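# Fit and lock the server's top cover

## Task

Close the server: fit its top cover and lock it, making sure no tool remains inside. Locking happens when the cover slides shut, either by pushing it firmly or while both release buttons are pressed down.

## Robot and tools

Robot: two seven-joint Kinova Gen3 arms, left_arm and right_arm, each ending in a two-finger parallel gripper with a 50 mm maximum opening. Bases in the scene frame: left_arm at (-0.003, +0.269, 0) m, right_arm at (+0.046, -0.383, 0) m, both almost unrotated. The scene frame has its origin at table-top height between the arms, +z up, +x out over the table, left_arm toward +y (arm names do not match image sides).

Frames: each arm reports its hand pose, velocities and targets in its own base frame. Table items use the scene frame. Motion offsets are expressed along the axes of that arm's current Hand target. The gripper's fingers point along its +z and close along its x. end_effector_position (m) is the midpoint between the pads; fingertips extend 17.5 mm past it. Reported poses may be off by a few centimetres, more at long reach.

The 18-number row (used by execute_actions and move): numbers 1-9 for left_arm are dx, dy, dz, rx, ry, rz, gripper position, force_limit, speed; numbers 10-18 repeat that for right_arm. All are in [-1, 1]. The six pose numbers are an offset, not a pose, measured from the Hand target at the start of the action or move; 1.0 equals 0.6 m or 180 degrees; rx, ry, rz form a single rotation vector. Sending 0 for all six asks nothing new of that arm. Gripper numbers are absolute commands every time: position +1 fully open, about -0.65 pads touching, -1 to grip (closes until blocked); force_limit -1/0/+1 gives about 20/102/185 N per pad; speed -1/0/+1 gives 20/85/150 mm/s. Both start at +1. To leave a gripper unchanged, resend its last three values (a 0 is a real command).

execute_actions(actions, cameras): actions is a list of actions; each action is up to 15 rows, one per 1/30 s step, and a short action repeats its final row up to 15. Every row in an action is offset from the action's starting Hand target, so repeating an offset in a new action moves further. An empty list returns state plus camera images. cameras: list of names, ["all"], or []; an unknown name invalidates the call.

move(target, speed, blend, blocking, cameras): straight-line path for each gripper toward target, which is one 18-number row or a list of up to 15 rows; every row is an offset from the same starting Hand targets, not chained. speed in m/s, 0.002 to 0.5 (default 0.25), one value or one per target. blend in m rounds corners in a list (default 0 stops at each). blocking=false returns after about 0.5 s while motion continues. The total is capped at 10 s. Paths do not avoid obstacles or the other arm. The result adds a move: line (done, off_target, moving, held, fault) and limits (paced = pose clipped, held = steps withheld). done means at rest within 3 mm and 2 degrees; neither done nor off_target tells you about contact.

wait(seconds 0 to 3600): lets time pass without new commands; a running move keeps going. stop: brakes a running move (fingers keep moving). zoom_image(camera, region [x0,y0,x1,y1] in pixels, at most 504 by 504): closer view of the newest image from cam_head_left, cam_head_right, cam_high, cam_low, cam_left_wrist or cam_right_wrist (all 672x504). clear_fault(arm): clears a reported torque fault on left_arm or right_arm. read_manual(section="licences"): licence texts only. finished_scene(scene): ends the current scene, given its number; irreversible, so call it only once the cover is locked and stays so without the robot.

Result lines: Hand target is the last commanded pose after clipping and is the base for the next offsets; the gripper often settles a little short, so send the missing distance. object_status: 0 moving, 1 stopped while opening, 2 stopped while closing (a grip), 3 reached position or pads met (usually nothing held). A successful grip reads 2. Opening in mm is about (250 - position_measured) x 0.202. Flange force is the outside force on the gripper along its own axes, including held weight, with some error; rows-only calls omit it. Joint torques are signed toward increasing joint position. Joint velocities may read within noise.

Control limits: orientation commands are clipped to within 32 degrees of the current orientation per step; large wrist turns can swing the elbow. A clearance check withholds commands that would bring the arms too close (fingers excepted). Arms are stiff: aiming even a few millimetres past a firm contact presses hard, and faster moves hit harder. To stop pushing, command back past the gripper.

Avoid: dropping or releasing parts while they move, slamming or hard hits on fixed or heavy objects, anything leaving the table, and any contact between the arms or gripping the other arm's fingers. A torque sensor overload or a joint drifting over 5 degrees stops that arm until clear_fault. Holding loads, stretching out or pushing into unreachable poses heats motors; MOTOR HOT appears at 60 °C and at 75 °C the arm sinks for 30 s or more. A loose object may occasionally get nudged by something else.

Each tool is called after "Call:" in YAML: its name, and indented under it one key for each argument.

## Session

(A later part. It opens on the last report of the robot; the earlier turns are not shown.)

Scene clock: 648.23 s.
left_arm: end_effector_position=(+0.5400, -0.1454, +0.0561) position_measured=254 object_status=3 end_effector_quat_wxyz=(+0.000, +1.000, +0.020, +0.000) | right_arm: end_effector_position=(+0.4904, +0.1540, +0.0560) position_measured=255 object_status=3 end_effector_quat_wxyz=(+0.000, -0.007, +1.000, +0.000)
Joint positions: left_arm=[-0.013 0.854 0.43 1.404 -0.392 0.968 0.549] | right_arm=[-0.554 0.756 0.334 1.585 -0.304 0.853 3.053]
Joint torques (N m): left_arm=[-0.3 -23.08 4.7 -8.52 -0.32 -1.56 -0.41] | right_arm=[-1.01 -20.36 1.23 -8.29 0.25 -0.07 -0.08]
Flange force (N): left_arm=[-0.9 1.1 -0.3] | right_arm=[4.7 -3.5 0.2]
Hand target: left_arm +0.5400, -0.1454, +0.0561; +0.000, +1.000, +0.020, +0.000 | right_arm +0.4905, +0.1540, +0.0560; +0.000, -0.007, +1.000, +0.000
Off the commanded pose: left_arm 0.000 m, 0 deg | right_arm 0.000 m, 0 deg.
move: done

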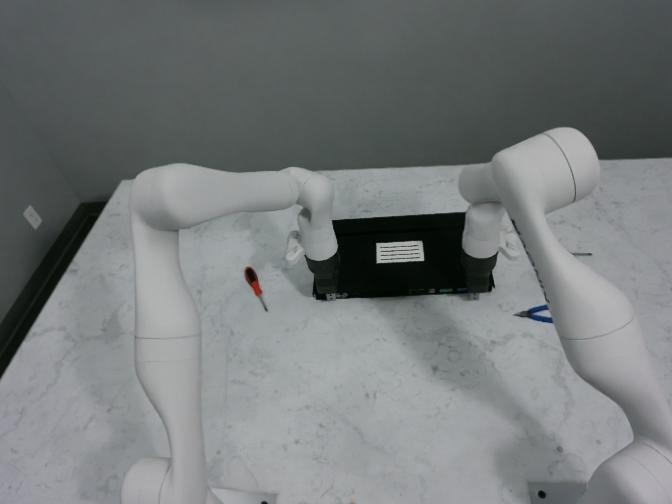

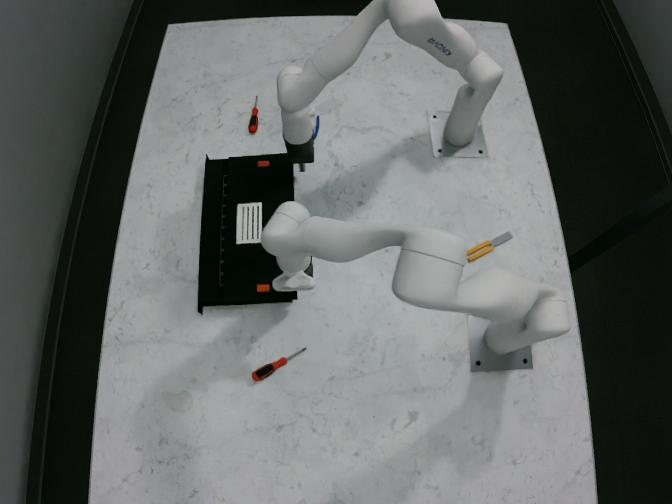

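Call:
move:
  target: [0.01,0,0,0,0,0,-1,1,1,-0.0117,0,0,0,0,0,-1,1,1]
  speed: 0.04

Call:
move:
  target: [0.01,0,0,0,0,0,-1,1,1,-0.01,0,0,0,0,0,-1,1,1]
  speed: 0.04
  cameras: ["cam_high","cam_low","cam_head_right"]

Call:
zoom_image:
  camera: "cam_high"
  region: [180, 130, 350, 330]

Call:
zoom_image:
  camera: "cam_low"
  region: [90, 270, 450, 400]

Scene clock: 660.27 s.
left_arm: end_effector_position=(+0.5460, -0.1452, +0.0561) position_measured=254 object_status=3 end_effector_quat_wxyz=(+0.000, +1.000, +0.020, +0.000) | right_arm: end_effector_position=(+0.4975, +0.1541, +0.0560) position_measured=255 object_status=3 end_effector_quat_wxyz=(+0.000, -0.007, +1.000, +0.000)
Joint positions: left_arm=[-0.012 0.865 0.43 1.38 -0.392 0.982 0.542] | right_arm=[-0.547 0.768 0.334 1.559 -0.304 0.868 3.054]
Joint torques (N m): left_arm=[-0.71 -22.94 4.21 -8.21 -0.54 -1.39 -0.33] | right_arm=[-0.94 -20.5 1.27 -8.26 0.22 -0.19 -0.1]
Flange force (N): left_arm=[-0.3 1.9 -1.2] | right_arm=[4.4 -3.2 -0.4]
Hand target: left_arm +0.5460, -0.1451, +0.0561; +0.000, +1.000, +0.020, +0.000 | right_arm +0.4975, +0.1541, +0.0560; +0.000, -0.007, +1.000, +0.000
Off the commanded pose: left_arm 0.000 m, 0 deg | right_arm 0.000 m, 0 deg.
move: done

Scene clock: 660.80 s.
left_arm: end_effector_position=(+0.5519, -0.1450, +0.0561) position_measured=255 object_status=3 end_effector_quat_wxyz=(+0.000, +1.000, +0.020, +0.000) | right_arm: end_effector_position=(+0.5035, +0.1542, +0.0560) position_measured=255 object_status=3 end_effector_quat_wxyz=(+0.000, -0.007, +1.000, +0.000)
Joint positions: left_arm=[-0.012 0.876 0.43 1.354 -0.393 0.995 0.535] | right_arm=[-0.541 0.778 0.334 1.536 -0.304 0.88 3.055]
Joint torques (N m): left_arm=[-4.96 -26.25 1.19 -22.84 -5.3 -12.35 -0.79] | right_arm=[-1.09 -20.78 1.26 -8.29 0.23 -0.18 -0.12]
Flange force (N): left_arm=[-31.3 1.1 -11.9] | right_arm=[4.1 -3.4 -0.3]
Hand target: left_arm +0.5520, -0.1449, +0.0561; +0.000, +1.000, +0.020, +0.000 | right_arm +0.5035, +0.1542, +0.0560; +0.000, -0.007, +1.000, +0.000
Off the commanded pose: left_arm 0.000 m, 0 deg | right_arm 0.000 m, 0 deg.
move: done
Images, in order (width x height): cam_head_right 672x504, cam_high 672x504, cam_low 672x504.

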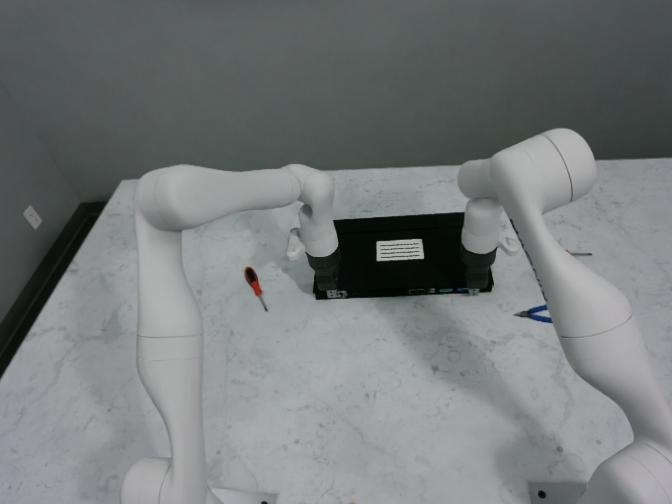

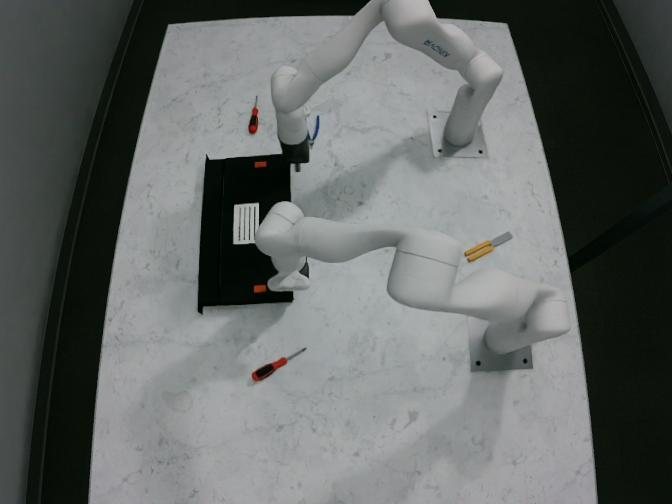

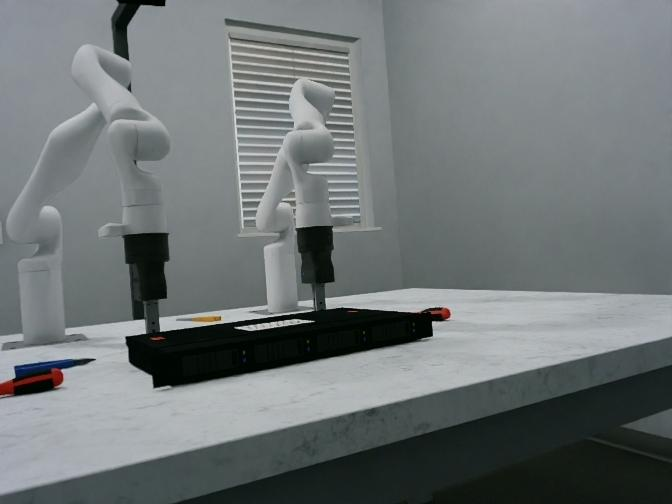

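Scaled by 2.520.

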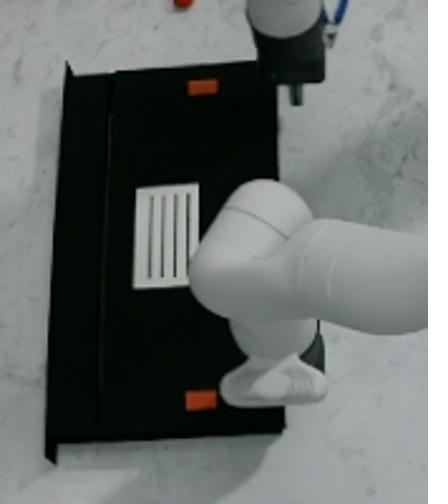

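Scaled by 1.400.

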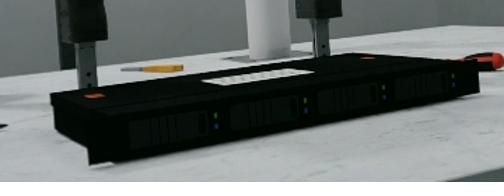

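Call:
move:
  target: [0,0,0,0,0,0,-1,1,1,-0.0117,0,0,0,0,0,-1,1,1]
  speed: 0.04

Call:
move:
  target: [0.007,0,0,0,0,0,-1,1,1,-0.009,0,0,0,0,0,-1,1,1]
  speed: 0.04

Call:
move:
  target: [0.007,0,0,0,0,0,-1,1,1,-0.007,0,0,0,0,0,-1,1,1]
  speed: 0.04
  cameras: ["cam_high","cam_head_right"]

Call:
zoom_image:
  camera: "cam_high"
  region: [180, 130, 350, 330]

Call:
zoom_image:
  camera: "cam_head_right"
  region: [280, 180, 520, 330]

Scene clock: 681.57 s.
left_arm: end_effector_position=(+0.5520, -0.1449, +0.0561) position_measured=255 object_status=3 end_effector_quat_wxyz=(+0.000, +1.000, +0.020, +0.000) | right_arm: end_effector_position=(+0.5105, +0.1543, +0.0560) position_measured=255 object_status=3 end_effector_quat_wxyz=(+0.000, -0.007, +1.000, +0.000)
Joint positions: left_arm=[-0.012 0.876 0.43 1.354 -0.393 0.995 0.535] | right_arm=[-0.534 0.79 0.334 1.509 -0.304 0.895 3.056]
Joint torques (N m): left_arm=[-5.12 -26.61 1.03 -23.32 -5.47 -12.67 -0.77] | right_arm=[-1.13 -21.02 1.27 -8.12 0.24 -0.21 -0.16]
Flange force (N): left_arm=[-31.9 1.2 -11.9] | right_arm=[3.1 -3.3 -0.6]
Hand target: left_arm +0.5520, -0.1449, +0.0562; +0.000, +1.000, +0.020, +0.000 | right_arm +0.5105, +0.1543, +0.0560; +0.000, -0.007, +1.000, +0.000
Off the commanded pose: left_arm 0.000 m, 0 deg | right_arm 0.000 m, 0 deg.
move: done

Scene clock: 682.07 s.
left_arm: end_effector_position=(+0.5564, -0.1447, +0.0562) position_measured=254 object_status=3 end_effector_quat_wxyz=(+0.000, +1.000, +0.020, +0.000) | right_arm: end_effector_position=(+0.5159, +0.1544, +0.0560) position_measured=255 object_status=3 end_effector_quat_wxyz=(+0.000, -0.007, +1.000, +0.000)
Joint positions: left_arm=[-0.011 0.884 0.43 1.336 -0.393 1.005 0.53] | right_arm=[-0.528 0.8 0.334 1.488 -0.304 0.906 3.057]
Joint torques (N m): left_arm=[-1.94 -25.85 3.65 -9.91 -1.24 -1.56 -0.39] | right_arm=[-1.07 -21.3 1.38 -8.39 0.2 -0.18 -0.13]
Flange force (N): left_arm=[-1.9 3.8 2.7] | right_arm=[4.0 -3.3 -0.3]
Hand target: left_arm +0.5562, -0.1448, +0.0562; +0.000, +1.000, +0.020, +0.000 | right_arm +0.5159, +0.1544, +0.0560; +0.000, -0.007, +1.000, +0.000
Off the commanded pose: left_arm 0.000 m, 0 deg | right_arm 0.000 m, 0 deg.
move: done

Scene clock: 682.57 s.
left_arm: end_effector_position=(+0.5603, -0.1447, +0.0561) position_measured=255 object_status=3 end_effector_quat_wxyz=(+0.000, +1.000, +0.020, +0.000) | right_arm: end_effector_position=(+0.5201, +0.1544, +0.0560) position_measured=255 object_status=3 end_effector_quat_wxyz=(+0.000, -0.007, +1.000, +0.000)
Joint positions: left_arm=[-0.01 0.892 0.431 1.318 -0.394 1.015 0.526] | right_arm=[-0.524 0.807 0.334 1.471 -0.305 0.915 3.057]
Joint torques (N m): left_arm=[-7.36 -24.68 -1.11 -31.51 -8.31 -20.17 -1] | right_arm=[-1.05 -21.45 1.31 -8.58 0.19 -0.2 -0.1]
Flange force (N): left_arm=[-54.6 -1.3 -26.0] | right_arm=[4.6 -3.4 -0.3]
Hand target: left_arm +0.5604, -0.1446, +0.0561; +0.000, +1.000, +0.020, +0.000 | right_arm +0.5201, +0.1544, +0.0560; +0.000, -0.007, +1.000, +0.000
Off the commanded pose: left_arm 0.000 m, 0 deg | right_arm 0.000 m, 0 deg.
move: done
Images, in order (width x height): cam_head_right 672x504, cam_high 672x504.

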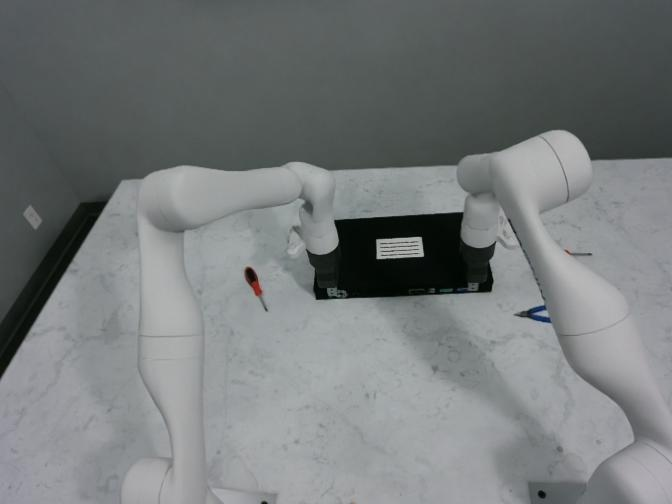

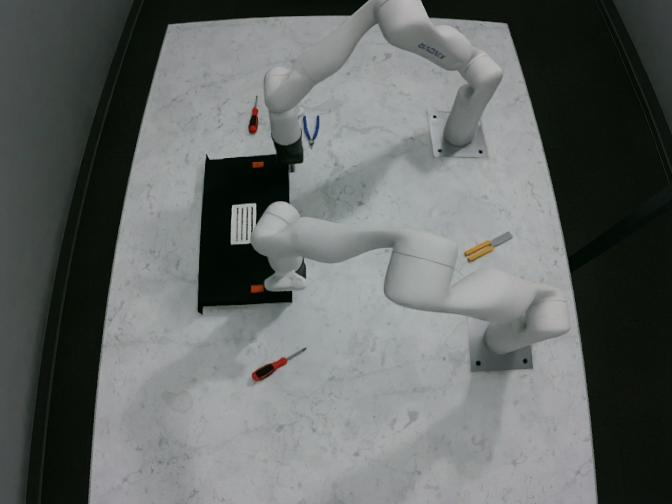

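Scaled by 2.520.

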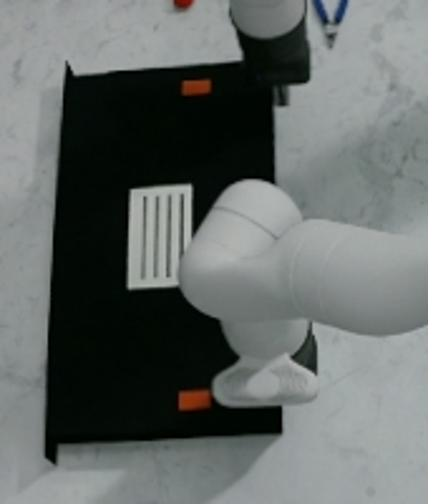

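Scaled by 2.100.

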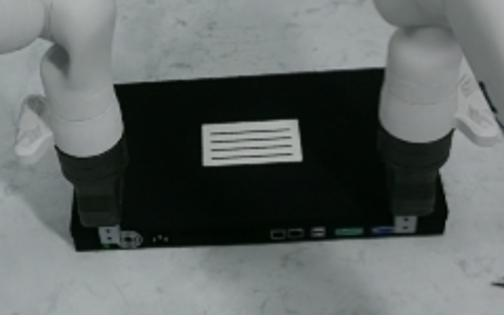

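Call:
move:
  target: [0,0,0,0,0,0,-1,1,1,-0.01,0,0,0,0,0,-1,1,1]
  speed: 0.04

Call:
move:
  target: [0.004,0,0,0,0,0,-1,1,1,-0.006,0,0,0,0,0,-1,1,1]
  speed: 0.04

Call:
move:
  target: [0.004,0,0,0,0,0,-1,1,1,-0.005,0,0,0,0,0,-1,1,1]
  speed: 0.04
  cameras: ["cam_high","cam_head_right"]

Call:
zoom_image:
  camera: "cam_head_right"
  region: [280, 180, 520, 330]

Scene clock: 694.47 s.
left_arm: end_effector_position=(+0.5604, -0.1446, +0.0562) position_measured=255 object_status=3 end_effector_quat_wxyz=(+0.000, +1.000, +0.020, +0.000) | right_arm: end_effector_position=(+0.5260, +0.1545, +0.0560) position_measured=255 object_status=3 end_effector_quat_wxyz=(-0.001, -0.007, +1.000, +0.000)
Joint positions: left_arm=[-0.01 0.892 0.431 1.318 -0.394 1.015 0.525] | right_arm=[-0.518 0.818 0.335 1.447 -0.305 0.928 3.057]
Joint torques (N m): left_arm=[-7.52 -25.05 -1.23 -32.04 -8.6 -20.88 -1.04] | right_arm=[1.56 -20.71 4.15 -17.77 0.24 -8.59 -0.36]
Flange force (N): left_arm=[-54.6 -0.9 -26.8] | right_arm=[27.5 -5.2 -12.3]
Hand target: left_arm +0.5604, -0.1446, +0.0562; +0.000, +1.000, +0.020, +0.000 | right_arm +0.5261, +0.1545, +0.0560; +0.000, -0.007, +1.000, +0.000
Off the commanded pose: left_arm 0.000 m, 0 deg | right_arm 0.000 m, 0 deg.
move: done

Scene clock: 694.97 s.
left_arm: end_effector_position=(+0.5630, -0.1444, +0.0562) position_measured=255 object_status=3 end_effector_quat_wxyz=(+0.000, +1.000, +0.020, +0.000) | right_arm: end_effector_position=(+0.5297, +0.1546, +0.0560) position_measured=255 object_status=3 end_effector_quat_wxyz=(+0.000, -0.007, +1.000, +0.000)
Joint positions: left_arm=[-0.01 0.897 0.431 1.307 -0.394 1.02 0.523] | right_arm=[-0.514 0.825 0.335 1.433 -0.305 0.936 3.058]
Joint torques (N m): left_arm=[-1.74 -28.06 4.25 -12.06 -1.47 -3.02 -0.38] | right_arm=[1.34 -26.32 4.52 -14.26 0.9 -3.65 -0.23]
Flange force (N): left_arm=[-3.9 2.8 3.9] | right_arm=[14.0 -1.6 4.3]
Hand target: left_arm +0.5628, -0.1445, +0.0562; +0.000, +1.000, +0.020, +0.000 | right_arm +0.5297, +0.1546, +0.0560; +0.000, -0.007, +1.000, +0.000
Off the commanded pose: left_arm 0.000 m, 0 deg | right_arm 0.000 m, 0 deg.
move: done

Scene clock: 695.47 s.
left_arm: end_effector_position=(+0.5651, -0.1445, +0.0561) position_measured=255 object_status=3 end_effector_quat_wxyz=(+0.000, +1.000, +0.020, +0.000) | right_arm: end_effector_position=(+0.5326, +0.1546, +0.0560) position_measured=255 object_status=3 end_effector_quat_wxyz=(-0.001, -0.007, +1.000, +0.000)
Joint positions: left_arm=[-0.009 0.901 0.431 1.297 -0.394 1.026 0.52] | right_arm=[-0.512 0.83 0.335 1.42 -0.305 0.943 3.058]
Joint torques (N m): left_arm=[-4.06 -24.49 1.68 -23.57 -5.21 -14.52 -0.8] | right_arm=[5.79 -21.27 8.66 -30.32 0.55 -19.36 -0.69]
Flange force (N): left_arm=[-34.6 -1.5 -18.4] | right_arm=[58.8 -6.5 -24.1]
Hand target: left_arm +0.5652, -0.1444, +0.0561; +0.000, +1.000, +0.020, +0.000 | right_arm +0.5327, +0.1546, +0.0560; +0.000, -0.007, +1.000, +0.000
Off the commanded pose: left_arm 0.000 m, 0 deg | right_arm 0.000 m, 0 deg.
move: done
Images, in order (width x height): cam_head_right 672x504, cam_high 672x504.

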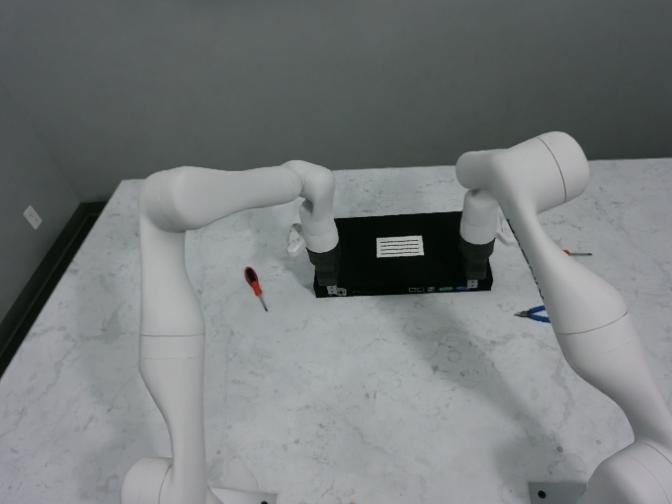

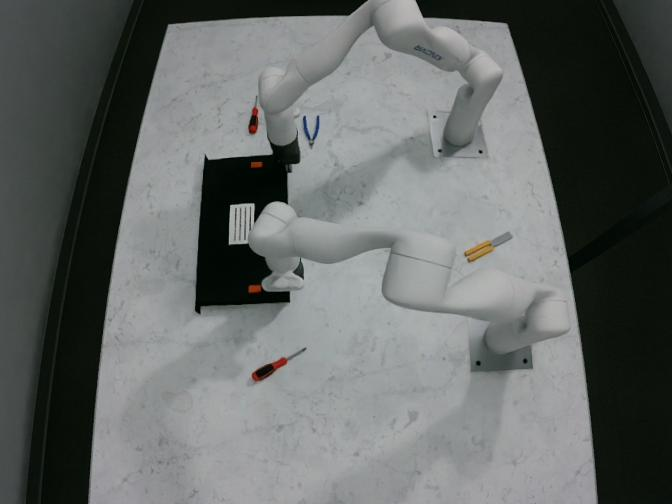

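Scaled by 2.100.

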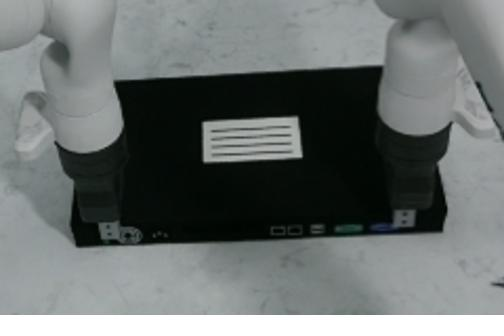

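Call:
move:
  target:
    - [-0.07,0,0,0,0,0,-1,1,1,0.07,0,0,0,0,0,-1,1,1]
    - [-0.07,0,-0.25,0,0,0,-1,1,1,0.07,-0.02,-0.25,0,0,0,-1,1,1]
    - [-0.25,0,-0.25,0,0,0,-1,1,1,0.07,-0.02,-0.25,0,0,0,-1,1,1]
  speed: 0.15
  cameras: ["cam_high","cam_head_right","cam_low","cam_right_wrist"]

Call:
zoom_image:
  camera: "cam_head_right"
  region: [290, 200, 410, 310]

Call:
zoom_image:
  camera: "cam_high"
  region: [180, 130, 320, 330]

Call:
zoom_image:
  camera: "cam_head_right"
  region: [400, 200, 520, 310]

Scene clock: 712.07 s.
left_arm: end_effector_position=(+0.4153, -0.1504, +0.2061) position_measured=255 object_status=3 end_effector_quat_wxyz=(+0.000, +1.000, +0.020, +0.000) | right_arm: end_effector_position=(+0.4910, +0.1420, +0.2060) position_measured=255 object_status=3 end_effector_quat_wxyz=(+0.000, -0.007, +1.000, +0.000)
Joint positions: left_arm=[-0.078 0.424 0.535 1.652 -0.235 1.131 0.558] | right_arm=[-0.567 0.563 0.4 1.396 -0.223 1.227 3.008]
Joint torques (N m): left_arm=[-0.36 -15.37 3.39 -7.66 -0.15 0.09 -0.24] | right_arm=[-1.01 -18.73 0.92 -10.16 0.25 -0.19 -0.08]
Flange force (N): left_arm=[2.3 2.0 -0.4] | right_arm=[4.7 -3.5 1.6]
Hand target: left_arm +0.4153, -0.1504, +0.2061; +0.000, +1.000, +0.020, +0.000 | right_arm +0.4910, +0.1420, +0.2060; +0.000, -0.007, +1.000, +0.000
Off the commanded pose: left_arm 0.000 m, 0 deg | right_arm 0.000 m, 0 deg.
move: done
Images, in order (width x height): cam_head_right 672x504, cam_high 672x504, cam_low 672x504, cam_right_wrist 672x504.

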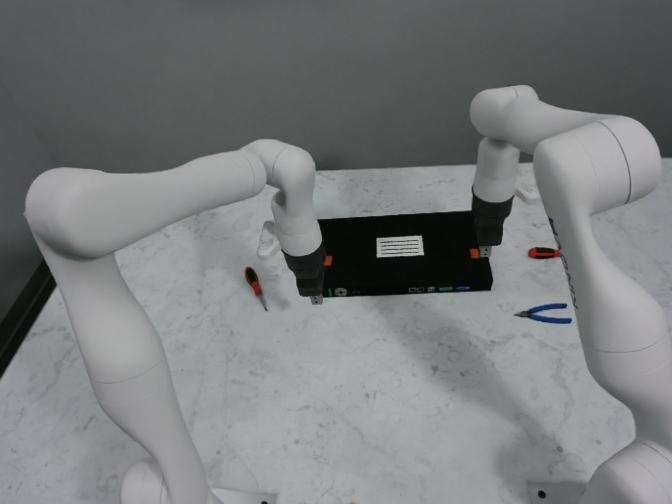

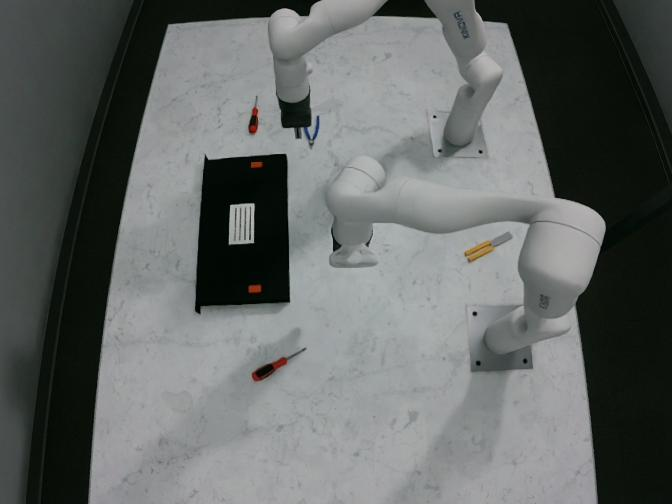

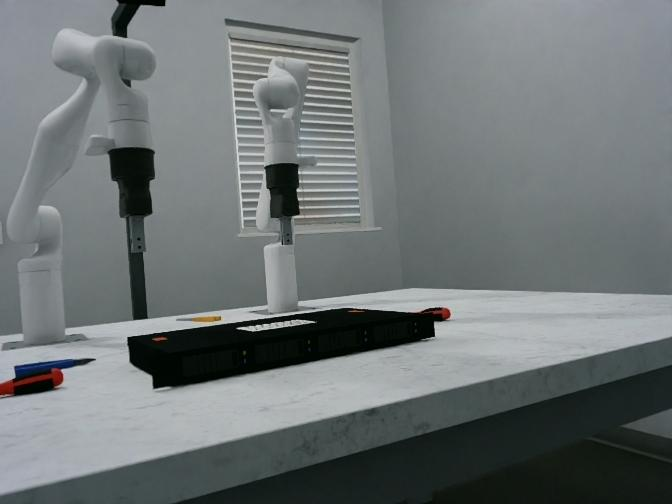

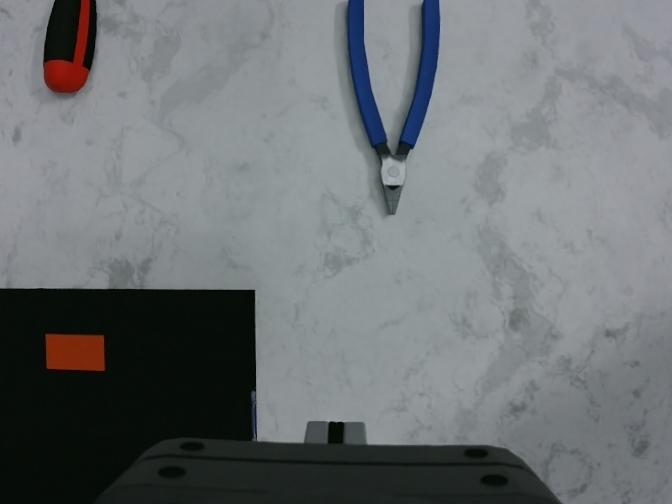

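Scaled by 4.200.

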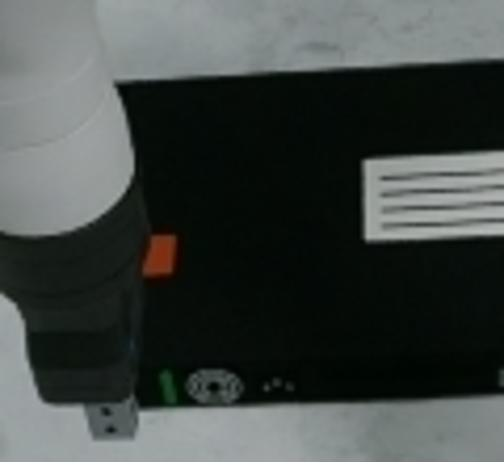

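Scaled by 2.520.

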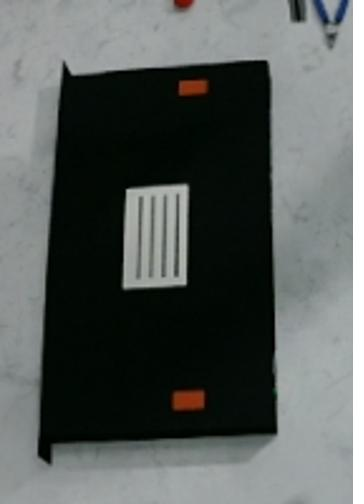

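Scaled by 4.200.

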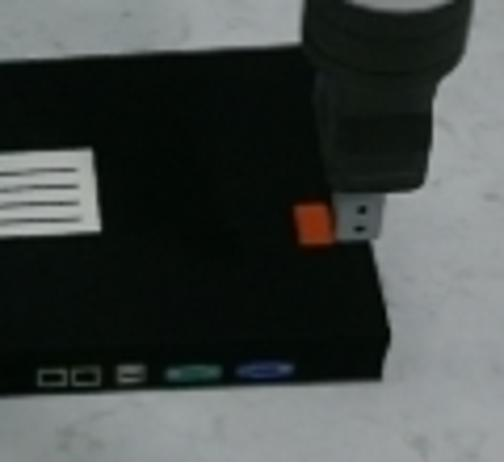

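Call:
move:
  target: [0.2245,0,0.2397,0,0,0,-1,1,1,-0.0433,0.02,0.2395,0,0,0,-1,1,1]
  speed: 0.15

Call:
move:
  target: [0.0275,0,0,0,0,0,-1,1,1,-0.0275,0,0,0,0,0,-1,1,1]
  speed: 0.04

Call:
move:
  target: [0.0045,0,0,0,0,0,-1,1,1,-0.0045,0,0,0,0,0,-1,1,1]
  speed: 0.04
  cameras: ["cam_high","cam_head_right"]

Call:
zoom_image:
  camera: "cam_head_right"
  region: [280, 180, 520, 330]

Scene clock: 735.80 s.
left_arm: end_effector_position=(+0.5499, -0.1450, +0.0624) position_measured=255 object_status=3 end_effector_quat_wxyz=(+0.000, +1.000, +0.020, +0.000) | right_arm: end_effector_position=(+0.5167, +0.1544, +0.0623) position_measured=255 object_status=3 end_effector_quat_wxyz=(+0.000, -0.007, +1.000, +0.000)
Joint positions: left_arm=[-0.013 0.864 0.433 1.358 -0.389 1.004 0.535] | right_arm=[-0.53 0.792 0.339 1.48 -0.303 0.922 3.055]
Joint torques (N m): left_arm=[-0.45 -22.74 4.41 -6.76 0 0.09 -0.25] | right_arm=[-1.05 -21.27 1.38 -8.54 0.21 -0.15 -0.13]
Flange force (N): left_arm=[2.5 2.1 0.6] | right_arm=[4.4 -3.4 -0.1]
Hand target: left_arm +0.5499, -0.1450, +0.0623; +0.000, +1.000, +0.020, +0.000 | right_arm +0.5167, +0.1544, +0.0623; +0.000, -0.007, +1.000, +0.000
Off the commanded pose: left_arm 0.000 m, 0 deg | right_arm 0.000 m, 0 deg.
move: done

Scene clock: 736.63 s.
left_arm: end_effector_position=(+0.5663, -0.1444, +0.0623) position_measured=255 object_status=3 end_effector_quat_wxyz=(+0.000, +1.000, +0.020, +0.000) | right_arm: end_effector_position=(+0.5330, +0.1547, +0.0622) position_measured=255 object_status=3 end_effector_quat_wxyz=(-0.001, -0.007, +1.000, +0.000)
Joint positions: left_arm=[-0.01 0.896 0.434 1.287 -0.391 1.042 0.516] | right_arm=[-0.513 0.822 0.339 1.414 -0.303 0.958 3.056]
Joint velocities: left_arm=[0.001 0 0 -0.008 -0.006 0 0.001] | right_arm=[within noise]
Joint torques (N m): left_arm=[-5.82 -25.39 -0.03 -29.39 -7.2 -18.8 -0.9] | right_arm=[4.54 -23.09 7.59 -32.52 -0.35 -20.56 -0.67]
Flange force (N): left_arm=[-48.5 -2.4 -22.4] | right_arm=[60.6 -9.2 -22.3]
Hand target: left_arm +0.5664, -0.1443, +0.0623; +0.000, +1.000, +0.020, +0.000 | right_arm +0.5332, +0.1546, +0.0623; +0.000, -0.007, +1.000, +0.000
Off the commanded pose: left_arm 0.000 m, 0 deg | right_arm 0.000 m, 0 deg.
move: done

Scene clock: 737.13 s.
left_arm: end_effector_position=(+0.5691, -0.1442, +0.0623) position_measured=255 object_status=3 end_effector_quat_wxyz=(+0.000, +1.000, +0.020, +0.000) | right_arm: end_effector_position=(+0.5359, +0.1547, +0.0623) position_measured=255 object_status=3 end_effector_quat_wxyz=(-0.001, -0.007, +1.000, +0.000)
Joint positions: left_arm=[-0.01 0.901 0.434 1.275 -0.391 1.048 0.513] | right_arm=[-0.511 0.827 0.339 1.402 -0.304 0.964 3.056]
Joint torques (N m): left_arm=[-5.39 -28 1.11 -23.65 -5.65 -13.15 -0.75] | right_arm=[4.13 -25.93 7.6 -27.89 0.37 -15.68 -0.57]
Flange force (N): left_arm=[-31.4 1.7 -10.8] | right_arm=[47.1 -6.1 -11.1]
Hand target: left_arm +0.5691, -0.1442, +0.0623; +0.000, +1.000, +0.020, +0.000 | right_arm +0.5359, +0.1547, +0.0623; +0.000, -0.007, +1.000, +0.000
Off the commanded pose: left_arm 0.000 m, 0 deg | right_arm 0.000 m, 0 deg.
move: done
Images, in order (width x height): cam_head_right 672x504, cam_high 672x504.

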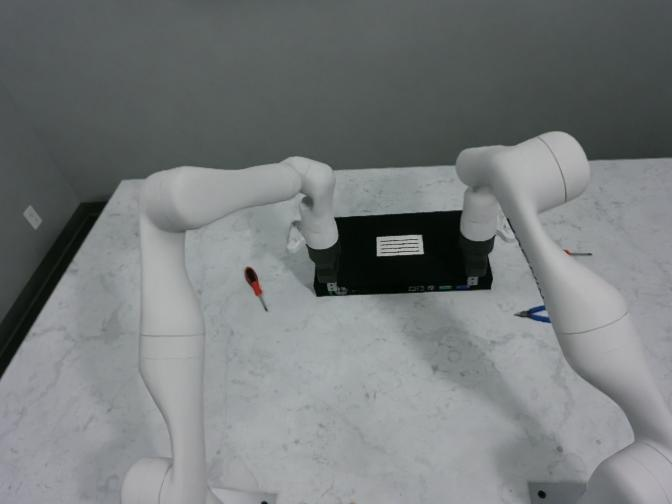

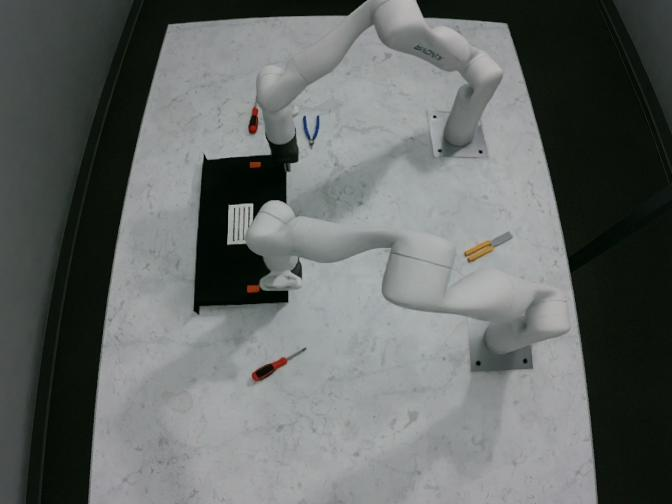

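Scaled by 2.100.

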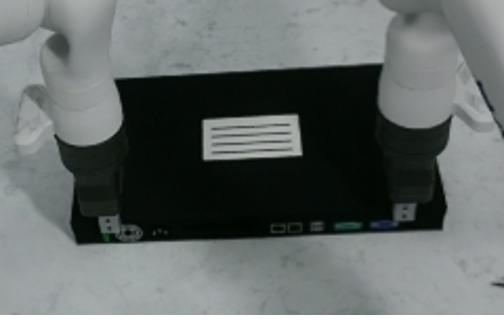

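Call:
move:
  target: [-0.08,0,0,0,0,0,-1,1,1,0.08,0,0,0,0,0,-1,1,1]
  speed: 0.1

Call:
finished_scene:
  scene: 1

Scene clock: 747.83 s.
left_arm: end_effector_position=(+0.5212, -0.1461, +0.0623) position_measured=255 object_status=3 end_effector_quat_wxyz=(+0.000, +1.000, +0.020, +0.000) | right_arm: end_effector_position=(+0.4879, +0.1540, +0.0623) position_measured=255 object_status=3 end_effector_quat_wxyz=(+0.000, -0.007, +1.000, +0.000)
Joint positions: left_arm=[-0.016 0.811 0.433 1.475 -0.387 0.941 0.567] | right_arm=[-0.559 0.742 0.339 1.59 -0.301 0.863 3.05]
Joint torques (N m): left_arm=[-0.46 -21.57 4.43 -5.99 0 0.12 -0.26] | right_arm=[-1.05 -19.99 1.19 -8.08 0.21 -0.22 -0.08]
Flange force (N): left_arm=[4.0 2.8 0.6] | right_arm=[3.6 -3.3 -0.6]
Hand target: left_arm +0.5212, -0.1461, +0.0623; +0.000, +1.000, +0.020, +0.000 | right_arm +0.4879, +0.1540, +0.0623; +0.000, -0.007, +1.000, +0.000
Off the commanded pose: left_arm 0.000 m, 0 deg | right_arm 0.000 m, 0 deg.
move: done

The scene is finished: the task was done.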